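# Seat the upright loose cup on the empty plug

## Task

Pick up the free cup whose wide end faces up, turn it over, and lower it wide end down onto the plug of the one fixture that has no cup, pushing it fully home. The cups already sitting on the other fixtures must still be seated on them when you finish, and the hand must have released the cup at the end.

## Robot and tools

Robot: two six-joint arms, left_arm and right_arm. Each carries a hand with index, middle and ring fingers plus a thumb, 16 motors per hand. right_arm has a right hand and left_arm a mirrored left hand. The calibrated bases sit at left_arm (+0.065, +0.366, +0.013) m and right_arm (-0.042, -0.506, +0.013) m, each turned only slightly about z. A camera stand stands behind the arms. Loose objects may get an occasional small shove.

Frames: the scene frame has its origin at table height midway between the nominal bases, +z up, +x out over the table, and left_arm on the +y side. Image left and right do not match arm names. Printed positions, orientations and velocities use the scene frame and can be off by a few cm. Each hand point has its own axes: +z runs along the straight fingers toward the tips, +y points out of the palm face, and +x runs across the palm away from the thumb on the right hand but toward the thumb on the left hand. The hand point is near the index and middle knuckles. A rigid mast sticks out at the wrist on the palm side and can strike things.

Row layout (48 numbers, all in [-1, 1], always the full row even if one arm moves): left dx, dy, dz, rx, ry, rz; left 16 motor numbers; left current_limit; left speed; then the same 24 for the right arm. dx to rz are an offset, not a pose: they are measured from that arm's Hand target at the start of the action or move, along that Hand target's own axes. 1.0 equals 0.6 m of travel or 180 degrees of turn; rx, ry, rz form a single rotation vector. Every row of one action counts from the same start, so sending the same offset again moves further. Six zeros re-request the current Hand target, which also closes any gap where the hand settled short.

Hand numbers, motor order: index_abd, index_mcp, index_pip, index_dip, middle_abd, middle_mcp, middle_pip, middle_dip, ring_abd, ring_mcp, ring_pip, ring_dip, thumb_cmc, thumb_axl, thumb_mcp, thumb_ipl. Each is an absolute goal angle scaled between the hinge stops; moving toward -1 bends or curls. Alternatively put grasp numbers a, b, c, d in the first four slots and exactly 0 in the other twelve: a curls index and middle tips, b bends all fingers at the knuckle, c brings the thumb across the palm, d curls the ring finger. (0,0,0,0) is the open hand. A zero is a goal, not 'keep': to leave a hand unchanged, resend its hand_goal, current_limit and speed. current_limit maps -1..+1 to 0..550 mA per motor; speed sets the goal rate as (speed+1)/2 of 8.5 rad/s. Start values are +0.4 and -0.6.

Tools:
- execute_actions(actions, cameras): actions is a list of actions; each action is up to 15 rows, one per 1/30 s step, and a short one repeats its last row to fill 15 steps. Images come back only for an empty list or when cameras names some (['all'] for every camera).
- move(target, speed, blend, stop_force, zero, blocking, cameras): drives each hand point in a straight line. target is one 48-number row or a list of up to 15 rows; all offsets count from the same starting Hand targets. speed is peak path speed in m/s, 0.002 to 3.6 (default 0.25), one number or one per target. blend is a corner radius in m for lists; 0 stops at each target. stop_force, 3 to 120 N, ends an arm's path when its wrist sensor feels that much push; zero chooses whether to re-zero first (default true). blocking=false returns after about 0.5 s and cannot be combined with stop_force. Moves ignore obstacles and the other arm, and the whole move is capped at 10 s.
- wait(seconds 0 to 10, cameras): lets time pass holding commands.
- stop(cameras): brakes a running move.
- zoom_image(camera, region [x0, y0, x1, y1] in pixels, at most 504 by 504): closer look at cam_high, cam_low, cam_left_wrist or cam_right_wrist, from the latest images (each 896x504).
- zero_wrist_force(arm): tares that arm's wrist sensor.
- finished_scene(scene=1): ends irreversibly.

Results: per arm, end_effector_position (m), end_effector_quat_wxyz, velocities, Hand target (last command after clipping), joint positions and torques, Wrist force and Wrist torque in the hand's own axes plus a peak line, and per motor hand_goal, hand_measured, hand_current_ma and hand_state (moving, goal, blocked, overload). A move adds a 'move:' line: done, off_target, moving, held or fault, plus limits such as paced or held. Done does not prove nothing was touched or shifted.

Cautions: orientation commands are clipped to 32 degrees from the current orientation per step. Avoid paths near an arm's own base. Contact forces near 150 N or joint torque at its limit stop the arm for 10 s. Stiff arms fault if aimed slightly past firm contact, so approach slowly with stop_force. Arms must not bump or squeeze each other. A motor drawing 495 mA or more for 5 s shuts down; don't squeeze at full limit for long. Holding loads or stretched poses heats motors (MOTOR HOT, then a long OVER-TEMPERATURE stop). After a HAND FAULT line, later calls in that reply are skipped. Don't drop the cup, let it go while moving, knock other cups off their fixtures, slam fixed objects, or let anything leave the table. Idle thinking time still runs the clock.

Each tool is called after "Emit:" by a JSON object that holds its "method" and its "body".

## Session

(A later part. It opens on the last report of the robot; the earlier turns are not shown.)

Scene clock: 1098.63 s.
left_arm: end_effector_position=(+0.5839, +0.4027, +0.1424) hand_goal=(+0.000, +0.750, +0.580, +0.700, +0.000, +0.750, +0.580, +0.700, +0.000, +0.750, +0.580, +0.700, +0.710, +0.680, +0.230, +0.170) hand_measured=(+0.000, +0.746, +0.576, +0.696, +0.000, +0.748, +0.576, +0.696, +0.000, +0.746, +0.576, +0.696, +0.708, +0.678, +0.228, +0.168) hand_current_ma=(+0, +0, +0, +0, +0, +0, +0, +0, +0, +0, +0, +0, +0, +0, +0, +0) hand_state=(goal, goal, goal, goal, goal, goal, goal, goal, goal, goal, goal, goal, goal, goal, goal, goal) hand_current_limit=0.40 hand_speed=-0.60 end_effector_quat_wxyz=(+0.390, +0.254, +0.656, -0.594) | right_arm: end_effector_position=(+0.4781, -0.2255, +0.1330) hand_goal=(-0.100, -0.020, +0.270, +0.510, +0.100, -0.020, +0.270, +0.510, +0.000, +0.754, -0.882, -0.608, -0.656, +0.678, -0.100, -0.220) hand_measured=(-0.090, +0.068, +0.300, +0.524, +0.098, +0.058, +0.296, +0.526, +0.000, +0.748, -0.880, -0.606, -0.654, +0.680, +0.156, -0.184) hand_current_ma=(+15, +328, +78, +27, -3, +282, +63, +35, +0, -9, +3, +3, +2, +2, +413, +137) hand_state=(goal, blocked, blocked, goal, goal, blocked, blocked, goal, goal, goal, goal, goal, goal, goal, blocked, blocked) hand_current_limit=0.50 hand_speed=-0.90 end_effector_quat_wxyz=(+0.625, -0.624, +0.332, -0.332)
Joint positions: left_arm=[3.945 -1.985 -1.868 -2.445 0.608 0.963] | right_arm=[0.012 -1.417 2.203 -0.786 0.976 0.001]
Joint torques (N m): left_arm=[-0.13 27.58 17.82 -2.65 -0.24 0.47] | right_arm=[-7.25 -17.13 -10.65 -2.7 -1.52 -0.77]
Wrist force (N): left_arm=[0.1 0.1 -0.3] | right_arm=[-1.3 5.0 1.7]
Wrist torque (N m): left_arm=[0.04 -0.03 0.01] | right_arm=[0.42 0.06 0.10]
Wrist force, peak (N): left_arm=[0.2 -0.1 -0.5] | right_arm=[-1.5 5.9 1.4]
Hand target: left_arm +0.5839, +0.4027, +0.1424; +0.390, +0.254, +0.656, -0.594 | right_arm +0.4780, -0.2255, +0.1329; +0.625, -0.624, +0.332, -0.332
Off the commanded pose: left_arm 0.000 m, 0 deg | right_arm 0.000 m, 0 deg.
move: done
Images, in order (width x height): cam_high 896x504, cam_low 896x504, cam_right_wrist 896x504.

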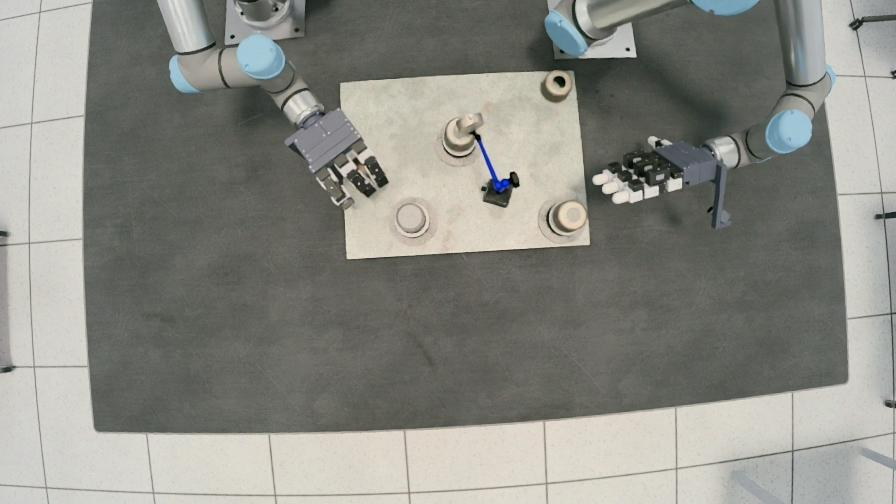

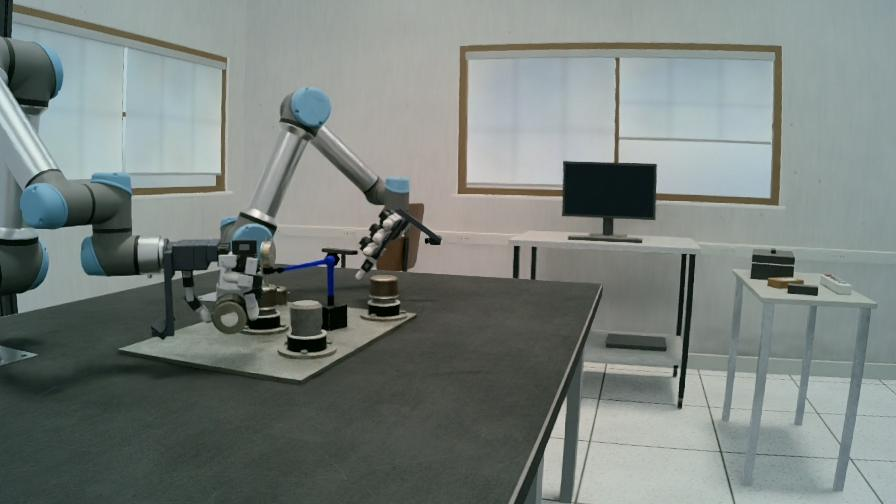

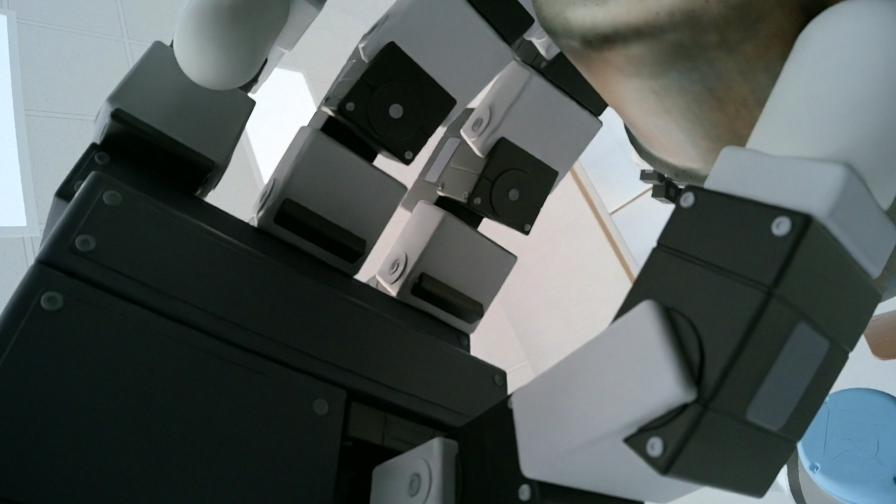

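Emit:
{"method": "move", "body": {"target": [0,0,0,0,0,0, 0,0,0,0,0,0,0,0,0,0,0,0,0,0,0,0, 0.4,-0.6, -0.0702,-0.0992,-0.0072,0.0698,-0.0698,-0.4965, -0.1,-0.02,0.27,0.51, 0.1,-0.02,0.27,0.51, 0,0.753,-0.883,-0.609, -0.657,0.677,-0.1,-0.22, 0.5,-0.9], "speed": 0.15, "cameras": ["cam_high","cam_low","cam_right_wrist"]}}

Emit:
{"method": "zoom_image", "body": {"camera": "cam_low", "region": [150, 210, 330, 370]}}

Emit:
{"method": "zoom_image", "body": {"camera": "cam_high", "region": [300, 80, 460, 240]}}

Scene clock: 1176.80 s.
left_arm: end_effector_position=(+0.5839, +0.4027, +0.1424) hand_goal=(+0.000, +0.750, +0.580, +0.700, +0.000, +0.750, +0.580, +0.700, +0.000, +0.750, +0.580, +0.700, +0.710, +0.680, +0.230, +0.170) hand_measured=(+0.000, +0.746, +0.576, +0.696, +0.000, +0.748, +0.576, +0.696, +0.000, +0.746, +0.576, +0.696, +0.708, +0.678, +0.228, +0.168) hand_current_ma=(+0, +0, +0, +0, +0, +0, +0, +0, +0, +0, +0, +0, +0, +0, +0, +0) hand_state=(goal, goal, goal, goal, goal, goal, goal, goal, goal, goal, goal, goal, goal, goal, goal, goal) hand_current_limit=0.40 hand_speed=-0.60 end_effector_quat_wxyz=(+0.390, +0.254, +0.656, -0.594) | right_arm: end_effector_position=(+0.4509, -0.1930, +0.1924) hand_goal=(-0.100, -0.020, +0.270, +0.510, +0.100, -0.020, +0.270, +0.510, +0.000, +0.754, -0.882, -0.608, -0.656, +0.678, -0.100, -0.220) hand_measured=(-0.086, +0.068, +0.306, +0.524, +0.104, +0.054, +0.296, +0.526, +0.000, +0.752, -0.880, -0.606, -0.630, +0.684, +0.156, -0.184) hand_current_ma=(+26, +326, +96, +29, +5, +262, +63, +35, +0, -4, +3, +3, +67, +12, +412, +140) hand_state=(goal, blocked, blocked, goal, goal, blocked, blocked, goal, goal, goal, goal, goal, blocked, goal, blocked, blocked) hand_current_limit=0.50 hand_speed=-0.90 end_effector_quat_wxyz=(-0.299, +0.641, +0.299, +0.641)
Joint positions: left_arm=[3.945 -1.985 -1.868 -2.445 0.608 0.963] | right_arm=[0.208 -1.475 2.282 -0.807 0.893 -1.57]
Joint torques (N m): left_arm=[0.17 27.87 18.64 -2.77 -0.16 0.43] | right_arm=[-4.29 -26.57 -26.04 -3.22 1.89 -1.04]
Wrist force (N): left_arm=[0.2 0.0 -0.3] | right_arm=[-3.2 1.4 1.0]
Wrist torque (N m): left_arm=[0.04 -0.04 0.02] | right_arm=[0.14 0.19 0.23]
Wrist force, peak (N): left_arm=[0.4 0.0 -0.5] | right_arm=[-1.2 5.3 1.9]
Hand target: left_arm +0.5839, +0.4027, +0.1424; +0.390, +0.254, +0.656, -0.594 | right_arm +0.4509, -0.1930, +0.1925; -0.299, +0.641, +0.299, +0.641
Off the commanded pose: left_arm 0.000 m, 0 deg | right_arm 0.000 m, 0 deg.
move: done
Images, in order (width x height): cam_high 896x504, cam_low 896x504, cam_right_wrist 896x504.

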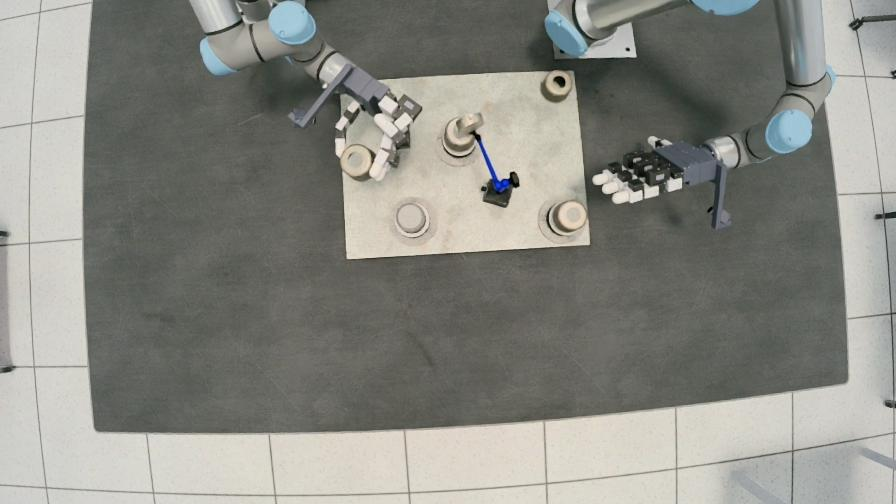

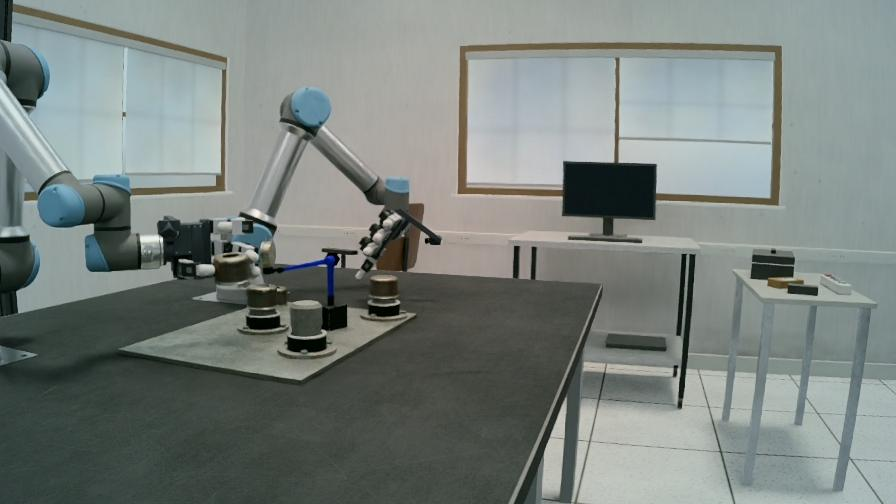

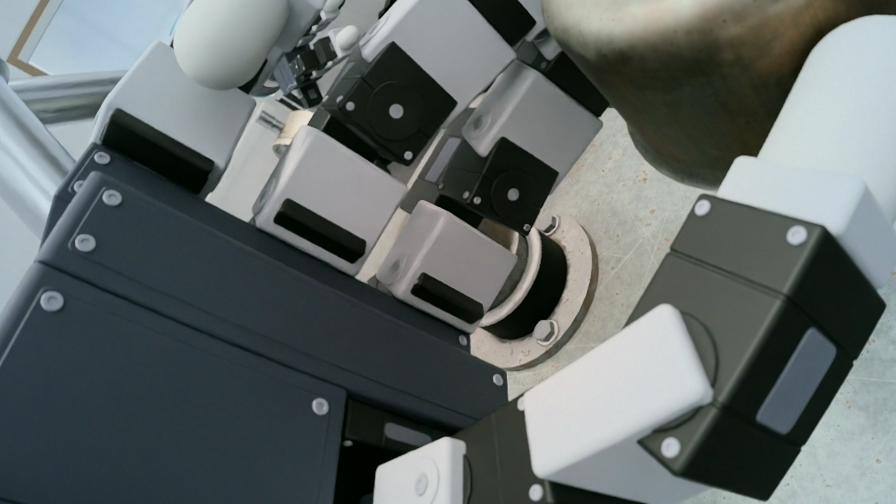

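Scaled by 2.800 from the camera's 896x504 image, which has a finer 1280x720 frame.

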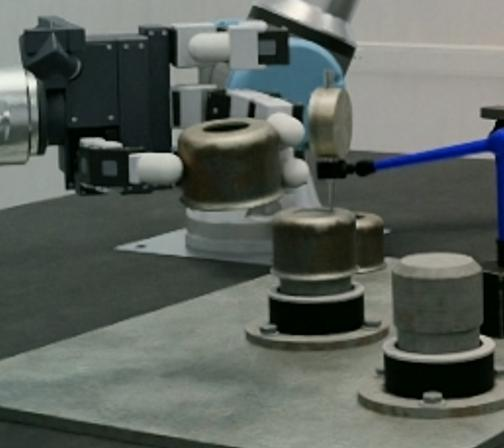

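Scaled by 3.150 from the camera's 896x504 image, which has a finer 1280x720 frame.

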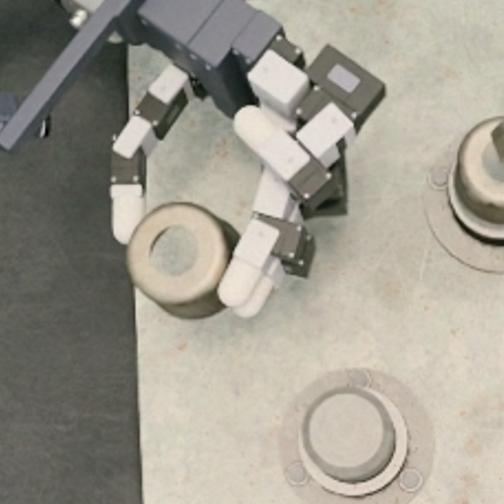

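Emit:
{"method": "zoom_image", "body": {"camera": "cam_low", "region": [195, 235, 285, 305]}}

Emit:
{"method": "zoom_image", "body": {"camera": "cam_low", "region": [265, 290, 355, 360]}}

Emit:
{"method": "zoom_image", "body": {"camera": "cam_high", "region": [320, 130, 440, 250]}}

Scaled by 5.600 from the camera's 896x504 image, which has a finer 1280x720 frame.

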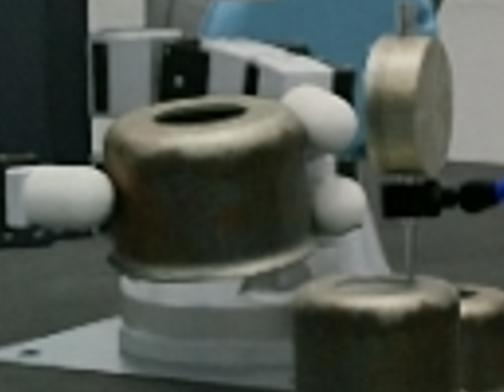

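Scaled by 5.600 from the camera's 896x504 image, which has a finer 1280x720 frame.

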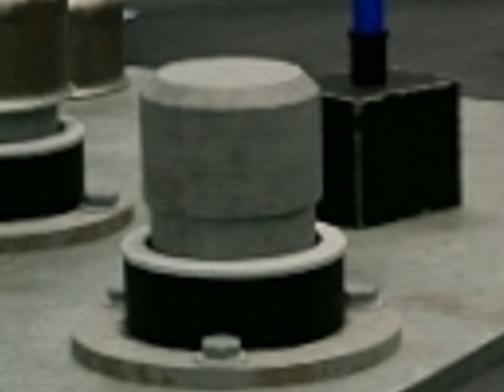

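Scaled by 4.200 from the camera's 896x504 image, which has a finer 1280x720 frame.

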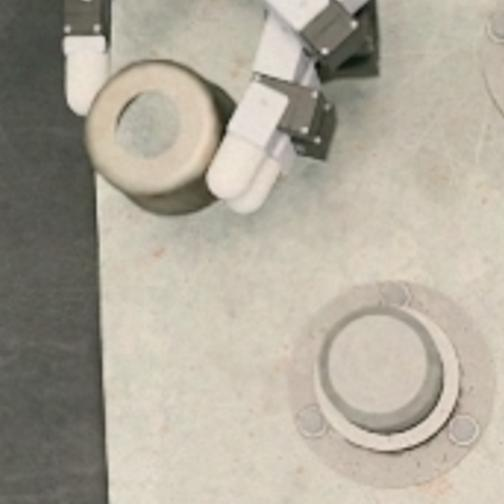

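Emit:
{"method": "move", "body": {"target": [0,0,0,0,0,0, 0,0,0,0,0,0,0,0,0,0,0,0,0,0,0,0, 0.4,-0.6, -0.0042,0.0458,0.2164,0.1111,0,0, -0.1,-0.02,0.27,0.51, 0.1,-0.02,0.27,0.51, 0,0.753,-0.883,-0.609, -0.657,0.677,-0.1,-0.22, 0.5,-0.9], "speed": 0.12, "cameras": ["all"]}}

Emit:
{"method": "zoom_image", "body": {"camera": "cam_low", "region": [240, 240, 370, 370]}}

Emit:
{"method": "zoom_image", "body": {"camera": "cam_high", "region": [340, 130, 480, 270]}}

Scene clock: 1221.20 s.
left_arm: end_effector_position=(+0.5839, +0.4027, +0.1424) hand_goal=(+0.000, +0.750, +0.580, +0.700, +0.000, +0.750, +0.580, +0.700, +0.000, +0.750, +0.580, +0.700, +0.710, +0.680, +0.230, +0.170) hand_measured=(+0.000, +0.746, +0.576, +0.696, +0.000, +0.748, +0.576, +0.696, +0.000, +0.746, +0.576, +0.696, +0.708, +0.678, +0.228, +0.168) hand_current_ma=(+0, +0, +0, +0, +0, +0, +0, +0, +0, +0, +0, +0, +0, +0, +0, +0) hand_state=(goal, goal, goal, goal, goal, goal, goal, goal, goal, goal, goal, goal, goal, goal, goal, goal) hand_current_limit=0.40 hand_speed=-0.60 end_effector_quat_wxyz=(+0.390, +0.254, +0.656, -0.594) | right_arm: end_effector_position=(+0.5554, -0.1112, +0.1899) hand_goal=(-0.100, -0.020, +0.270, +0.510, +0.100, -0.020, +0.270, +0.510, +0.000, +0.754, -0.882, -0.608, -0.656, +0.678, -0.100, -0.220) hand_measured=(-0.084, +0.068, +0.306, +0.524, +0.104, +0.054, +0.296, +0.526, +0.000, +0.752, -0.880, -0.606, -0.628, +0.684, +0.156, -0.184) hand_current_ma=(+26, +326, +98, +29, +6, +262, +63, +35, +0, -4, +3, +3, +69, +13, +412, +140) hand_state=(goal, blocked, blocked, goal, goal, blocked, blocked, goal, goal, goal, goal, goal, blocked, goal, blocked, blocked) hand_current_limit=0.50 hand_speed=-0.90 end_effector_quat_wxyz=(-0.406, +0.579, +0.405, +0.579)
Joint positions: left_arm=[3.945 -1.985 -1.868 -2.445 0.608 0.963] | right_arm=[0.177 -1.165 1.868 -0.703 0.513 -1.57]
Joint torques (N m): left_arm=[0.16 27.43 18.34 -2.59 -0.19 0.48] | right_arm=[8.39 -36.86 -21.47 -2.44 -0.27 -1.64]
Wrist force (N): left_arm=[0.2 -0.1 -0.2] | right_arm=[-3.0 1.4 0.9]
Wrist torque (N m): left_arm=[0.02 -0.05 0.02] | right_arm=[0.14 0.18 0.34]
Wrist force, peak (N): left_arm=[0.3 0.4 -0.4] | right_arm=[-3.1 2.4 1.8]
Hand target: left_arm +0.5839, +0.4027, +0.1424; +0.390, +0.254, +0.656, -0.594 | right_arm +0.5554, -0.1112, +0.1900; -0.406, +0.579, +0.406, +0.579
Off the commanded pose: left_arm 0.000 m, 0 deg | right_arm 0.000 m, 0 deg.
move: done

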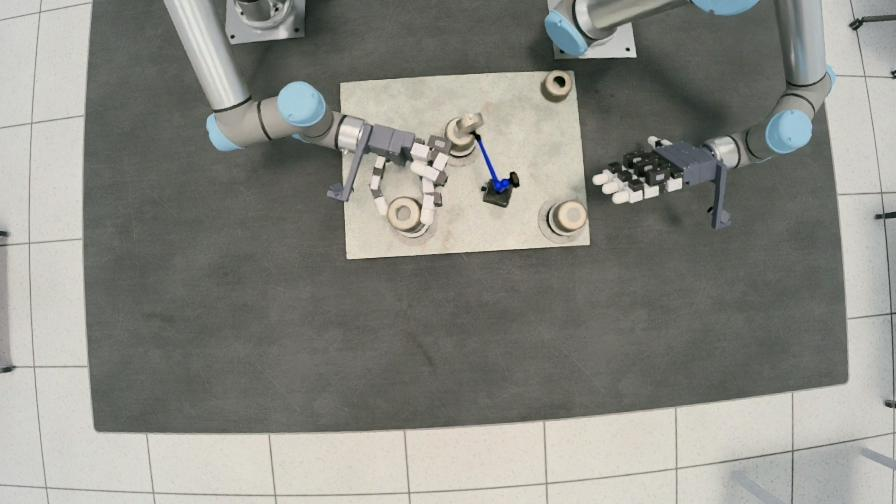

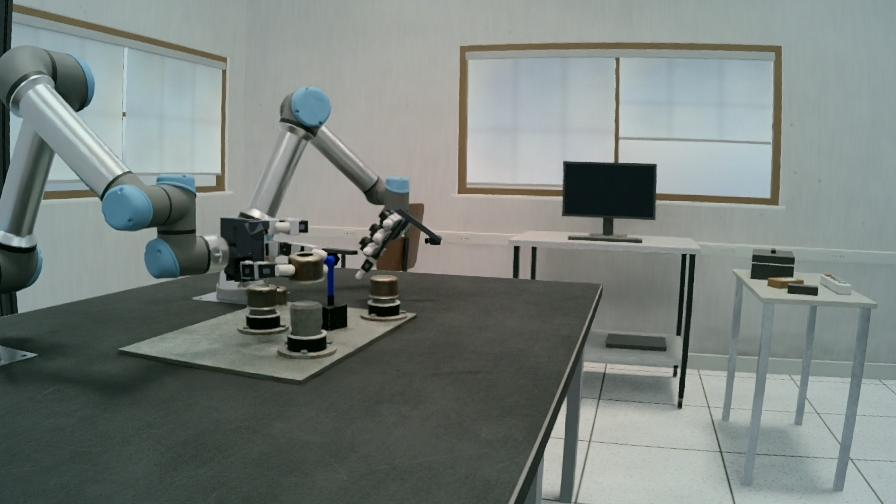

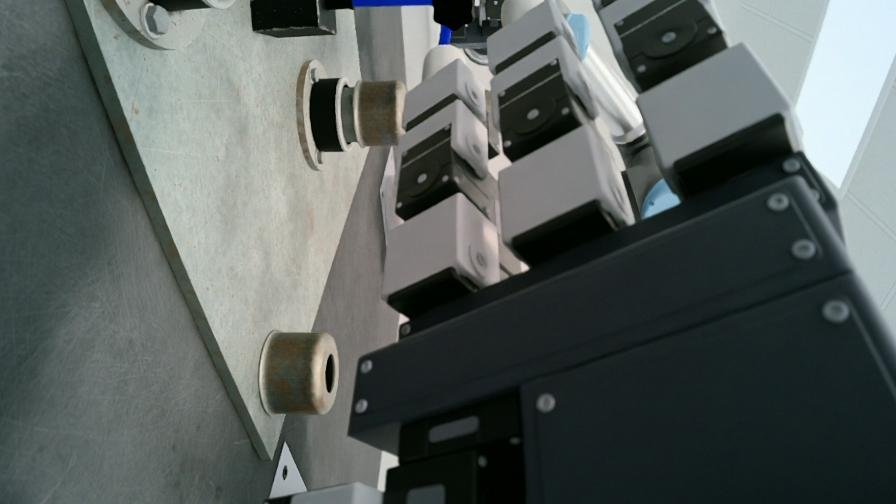

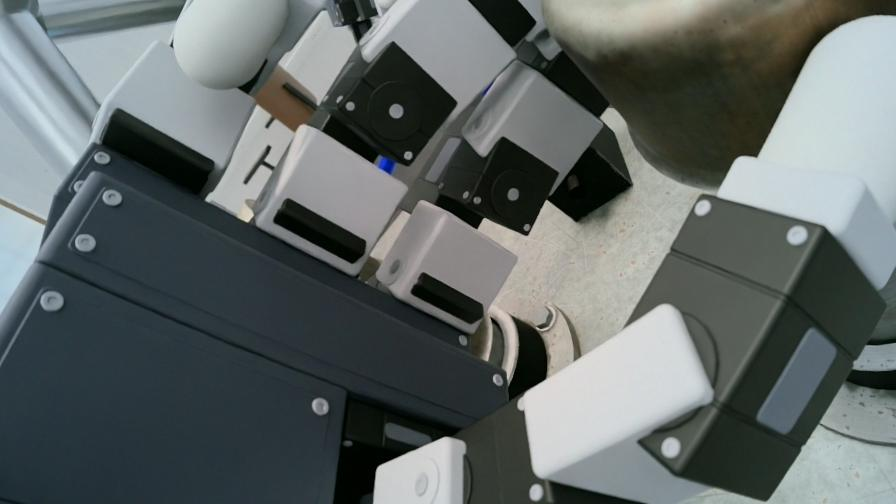

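Scaled by 3.877 from the camera's 896x504 image, which has a finer 1280x720 frame.

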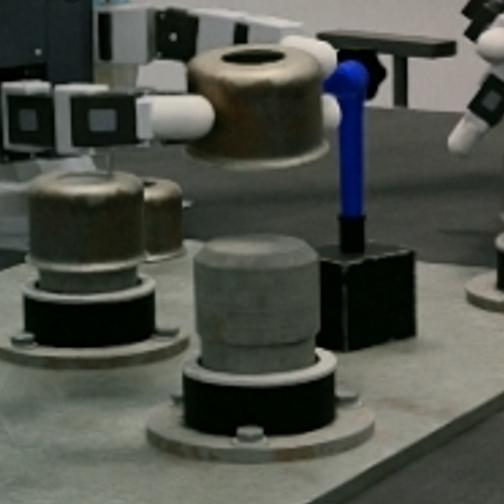

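Scaled by 3.600 from the camera's 896x504 image, which has a finer 1280x720 frame.

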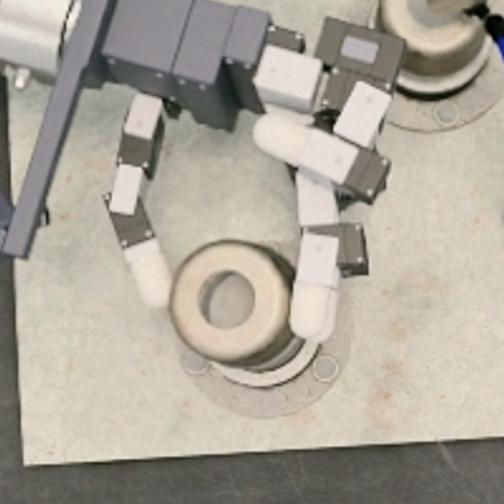

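Emit:
{"method": "zoom_image", "body": {"camera": "cam_high", "region": [375, 180, 445, 250]}}

Emit:
{"method": "zoom_image", "body": {"camera": "cam_low", "region": [270, 240, 350, 310]}}

Emit:
{"method": "zoom_image", "body": {"camera": "cam_low", "region": [270, 290, 350, 360]}}

Scaled by 7.200 from the camera's 896x504 image, which has a finer 1280x720 frame.

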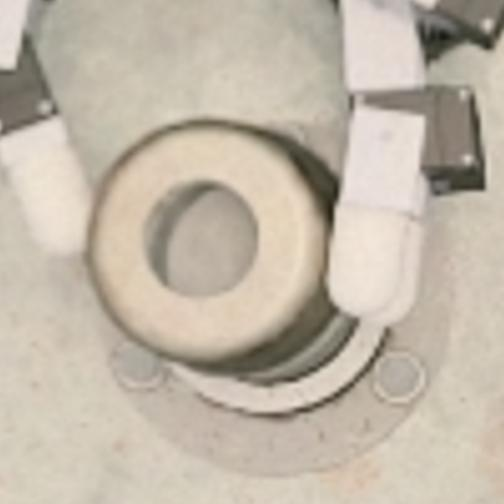

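Scaled by 6.300 from the camera's 896x504 image, which has a finer 1280x720 frame.

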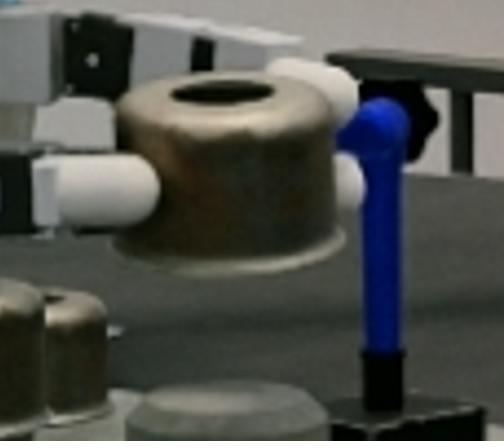

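Scaled by 6.300 from the camera's 896x504 image, which has a finer 1280x720 frame.

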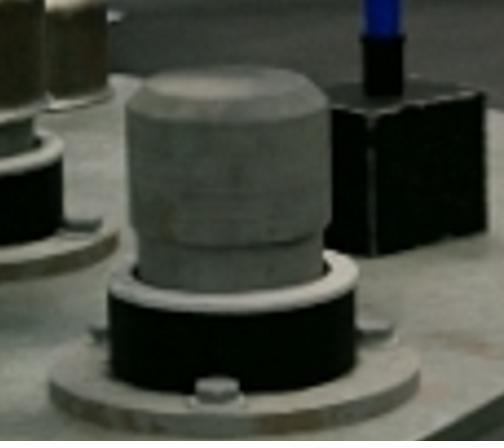

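Emit:
{"method": "move", "body": {"target": [0,0,0,0,0,0, 0,0,0,0,0,0,0,0,0,0,0,0,0,0,0,0, 0.4,-0.6, -0.0667,-0.0045,0.0055,0,0,0, -0.1,-0.02,0.27,0.51, 0.1,-0.02,0.27,0.51, 0,0.753,-0.883,-0.609, -0.657,0.677,-0.1,-0.22, 0.5,-0.9], "speed": 0.05, "stop_force": 5, "cameras": ["all"]}}

Emit:
{"method": "zoom_image", "body": {"camera": "cam_low", "region": [265, 250, 355, 340]}}

Emit:
{"method": "zoom_image", "body": {"camera": "cam_high", "region": [375, 180, 445, 250]}}

Scene clock: 1279.90 s.
left_arm: end_effector_position=(+0.5839, +0.4027, +0.1424) hand_goal=(+0.000, +0.750, +0.580, +0.700, +0.000, +0.750, +0.580, +0.700, +0.000, +0.750, +0.580, +0.700, +0.710, +0.680, +0.230, +0.170) hand_measured=(+0.000, +0.746, +0.576, +0.696, +0.000, +0.748, +0.576, +0.696, +0.000, +0.746, +0.576, +0.696, +0.708, +0.678, +0.228, +0.168) hand_current_ma=(+0, +0, +0, +0, +0, +0, +0, +0, +0, +0, +0, +0, +0, +0, +0, +0) hand_state=(goal, goal, goal, goal, goal, goal, goal, goal, goal, goal, goal, goal, goal, goal, goal, goal) hand_current_limit=0.40 hand_speed=-0.60 end_effector_quat_wxyz=(+0.390, +0.254, +0.656, -0.594) | right_arm: end_effector_position=(+0.5539, -0.1071, +0.1500) hand_goal=(-0.100, -0.020, +0.270, +0.510, +0.100, -0.020, +0.270, +0.510, +0.000, +0.754, -0.882, -0.608, -0.656, +0.678, -0.100, -0.220) hand_measured=(-0.084, +0.068, +0.306, +0.524, +0.106, +0.054, +0.296, +0.526, +0.000, +0.752, -0.880, -0.606, -0.628, +0.684, +0.156, -0.184) hand_current_ma=(+27, +326, +98, +29, +6, +262, +63, +35, +0, -4, +3, +3, +71, +13, +413, +140) hand_state=(goal, blocked, blocked, goal, goal, blocked, blocked, goal, goal, goal, goal, goal, blocked, goal, blocked, blocked) hand_current_limit=0.50 hand_speed=-0.90 end_effector_quat_wxyz=(-0.406, +0.579, +0.406, +0.579)
Joint positions: left_arm=[3.945 -1.985 -1.868 -2.445 0.608 0.963] | right_arm=[0.186 -1.097 1.896 -0.8 0.522 -1.57]
Joint torques (N m): left_arm=[-0.17 27.4 18.83 -2.71 -0.23 0.48] | right_arm=[-8.56 -48.49 -24.85 -2.09 -1.47 1.05]
Wrist force (N): left_arm=[0.2 -0.1 -0.2] | right_arm=[-2.9 1.5 1.0]
Wrist torque (N m): left_arm=[0.01 -0.04 0.02] | right_arm=[0.14 0.16 0.36]
Wrist force, peak (N): left_arm=[0.7 0.1 -0.1] | right_arm=[-3.8 1.5 1.1]
Hand target: left_arm +0.5839, +0.4027, +0.1424; +0.390, +0.254, +0.656, -0.594 | right_arm +0.5539, -0.1071, +0.1500; -0.406, +0.579, +0.406, +0.579
Off the commanded pose: left_arm 0.000 m, 0 deg | right_arm 0.000 m, 0 deg.
move: done

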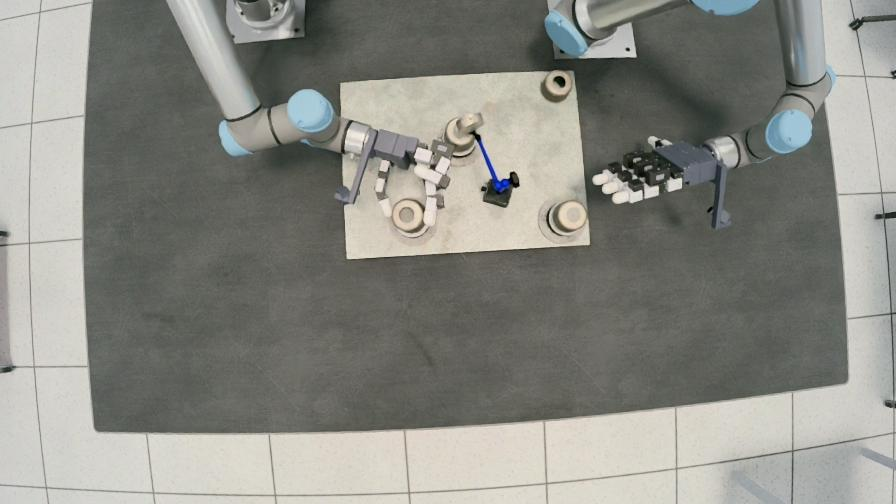

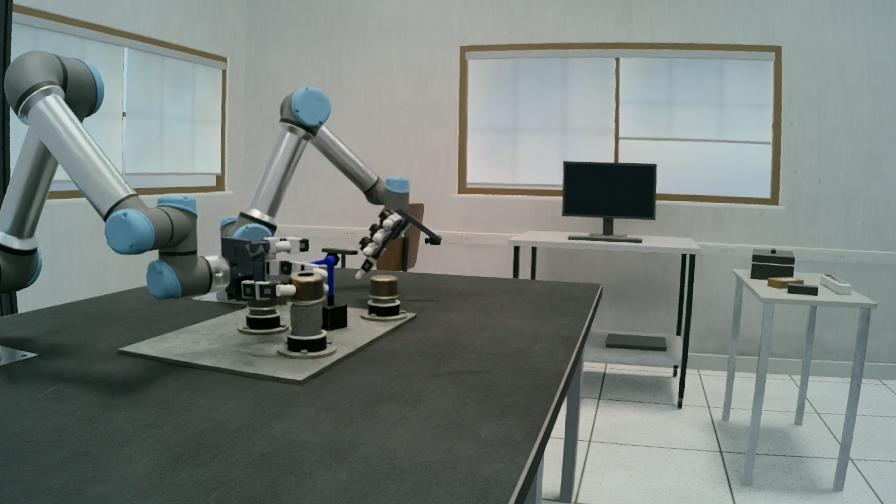

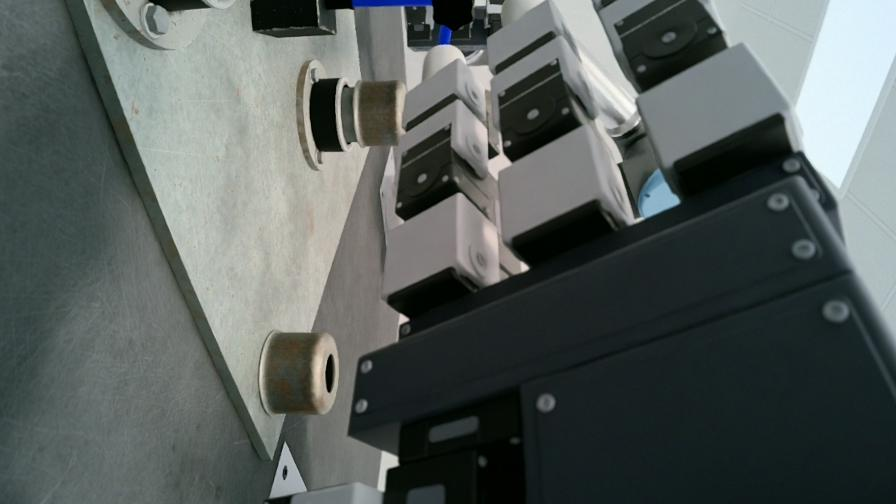

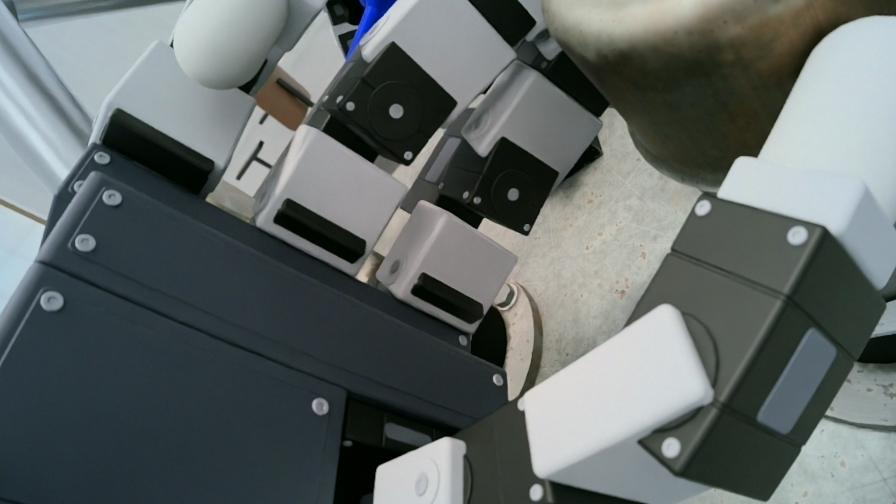

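Scaled by 5.600 from the camera's 896x504 image, which has a finer 1280x720 frame.

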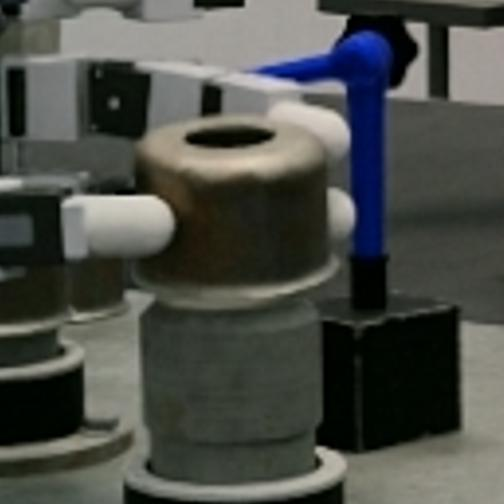

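Scaled by 7.200 from the camera's 896x504 image, which has a finer 1280x720 frame.

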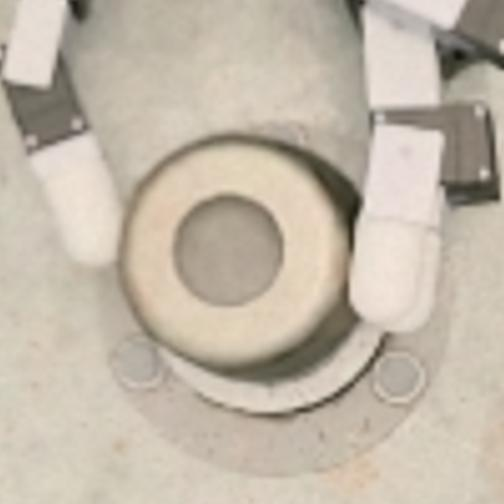

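Emit:
{"method": "move", "body": {"target": [[0,0,0,0,0,0, 0,0,0,0,0,0,0,0,0,0,0,0,0,0,0,0, 0.4,-0.6, -0.003,-0.0016,-0.0006,0,0,0, -0.1,-0.02,0.27,0.51, 0.1,-0.02,0.27,0.51, 0,0.753,-0.883,-0.609, -0.657,0.677,-0.1,-0.22, 0.5,-0.9],[0,0,0,0,0,0, 0,0,0,0,0,0,0,0,0,0,0,0,0,0,0,0, 0.4,-0.6, -0.1,-0.0016,-0.0006,0,0,0, -0.1,-0.02,0.27,0.51, 0.1,-0.02,0.27,0.51, 0,0.753,-0.883,-0.609, -0.657,0.677,-0.1,-0.22, 0.5,-0.9]], "speed": 0.015, "stop_force": 6, "cameras": ["cam_high","cam_low","cam_right_wrist"]}}

Emit:
{"method": "zoom_image", "body": {"camera": "cam_low", "region": [265, 260, 355, 350]}}

Emit:
{"method": "zoom_image", "body": {"camera": "cam_high", "region": [375, 180, 445, 250]}}

Scene clock: 1314.37 s.
left_arm: end_effector_position=(+0.5839, +0.4027, +0.1424) hand_goal=(+0.000, +0.750, +0.580, +0.700, +0.000, +0.750, +0.580, +0.700, +0.000, +0.750, +0.580, +0.700, +0.710, +0.680, +0.230, +0.170) hand_measured=(+0.000, +0.746, +0.576, +0.696, +0.000, +0.748, +0.576, +0.696, +0.000, +0.746, +0.576, +0.696, +0.708, +0.678, +0.228, +0.168) hand_current_ma=(+0, +0, +0, +0, +0, +0, +0, +0, +0, +0, +0, +0, +0, +0, +0, +0) hand_state=(goal, goal, goal, goal, goal, goal, goal, goal, goal, goal, goal, goal, goal, goal, goal, goal) hand_current_limit=0.40 hand_speed=-0.60 end_effector_quat_wxyz=(+0.390, +0.254, +0.656, -0.594) | right_arm: end_effector_position=(+0.5529, -0.1071, +0.0900) hand_goal=(-0.100, -0.020, +0.270, +0.510, +0.100, -0.020, +0.270, +0.510, +0.000, +0.754, -0.882, -0.608, -0.656, +0.678, -0.100, -0.220) hand_measured=(-0.088, +0.058, +0.306, +0.524, +0.100, +0.054, +0.304, +0.528, +0.000, +0.752, -0.880, -0.606, -0.666, +0.672, +0.156, -0.180) hand_current_ma=(+18, +275, +98, +29, -1, +262, +87, +41, +0, -4, +3, +3, -20, -15, +412, +155) hand_state=(goal, blocked, blocked, goal, goal, blocked, blocked, goal, goal, goal, goal, goal, goal, goal, blocked, blocked) hand_current_limit=0.50 hand_speed=-0.90 end_effector_quat_wxyz=(-0.406, +0.579, +0.406, +0.579)
Joint positions: left_arm=[3.945 -1.985 -1.868 -2.445 0.608 0.963] | right_arm=[0.186 -0.984 1.925 -0.941 0.522 -1.57]
Joint torques (N m): left_arm=[0.33 26.99 18.87 -2.75 -0.2 0.48] | right_arm=[9.07 -47 -9.81 0.31 1.67 1.16]
Wrist force (N): left_arm=[0.0 0.2 -0.2] | right_arm=[-0.3 -0.3 0.1]
Wrist torque (N m): left_arm=[0.04 -0.01 0.00] | right_arm=[0.00 0.10 0.19]
Wrist force, peak (N): left_arm=[0.1 0.4 -0.4] | right_arm=[-0.7 -4.5 -1.8]
Hand target: left_arm +0.5839, +0.4027, +0.1424; +0.390, +0.254, +0.656, -0.594 | right_arm +0.5529, -0.1071, +0.0900; -0.406, +0.579, +0.406, +0.579
Off the commanded pose: left_arm 0.000 m, 0 deg | right_arm 0.000 m, 0 deg.
move: done
Images, in order (width x height): cam_high 896x504, cam_low 896x504, cam_right_wrist 896x504.

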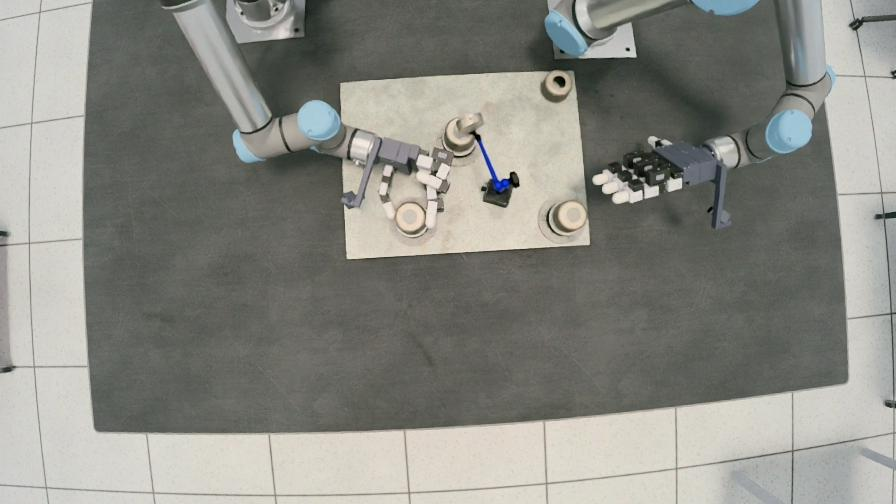

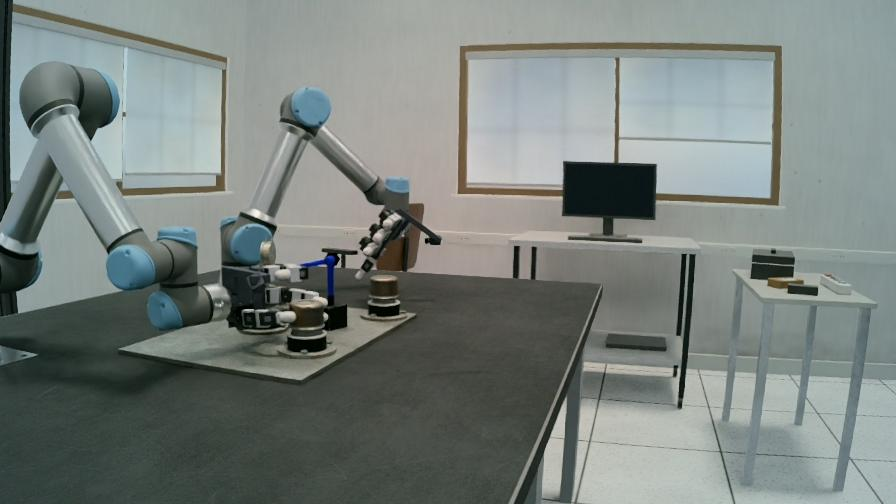

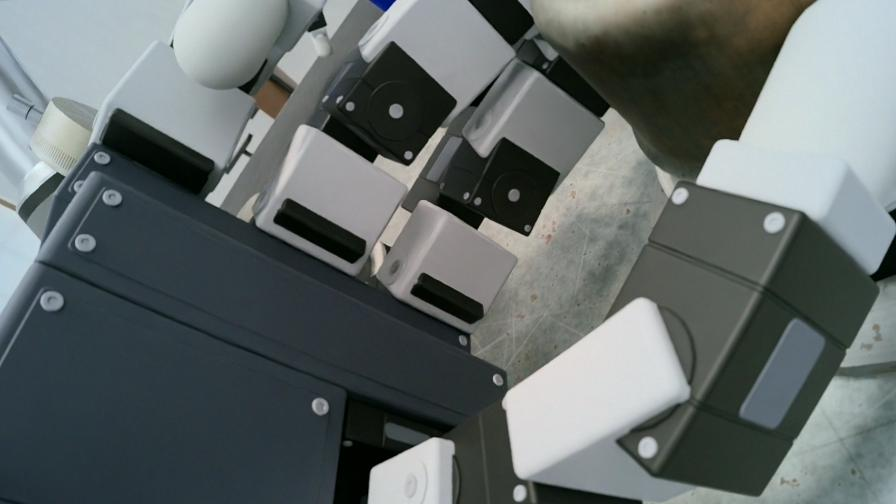

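Scaled by 5.600 from the camera's 896x504 image, which has a finer 1280x720 frame.

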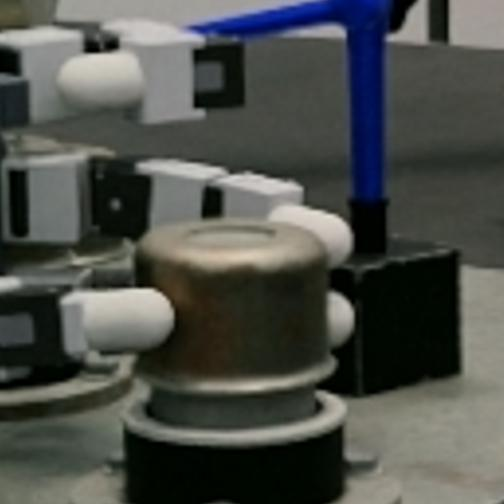

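Scaled by 7.200 from the camera's 896x504 image, which has a finer 1280x720 frame.

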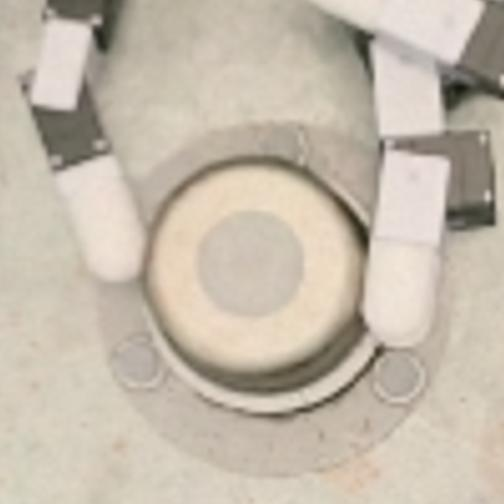

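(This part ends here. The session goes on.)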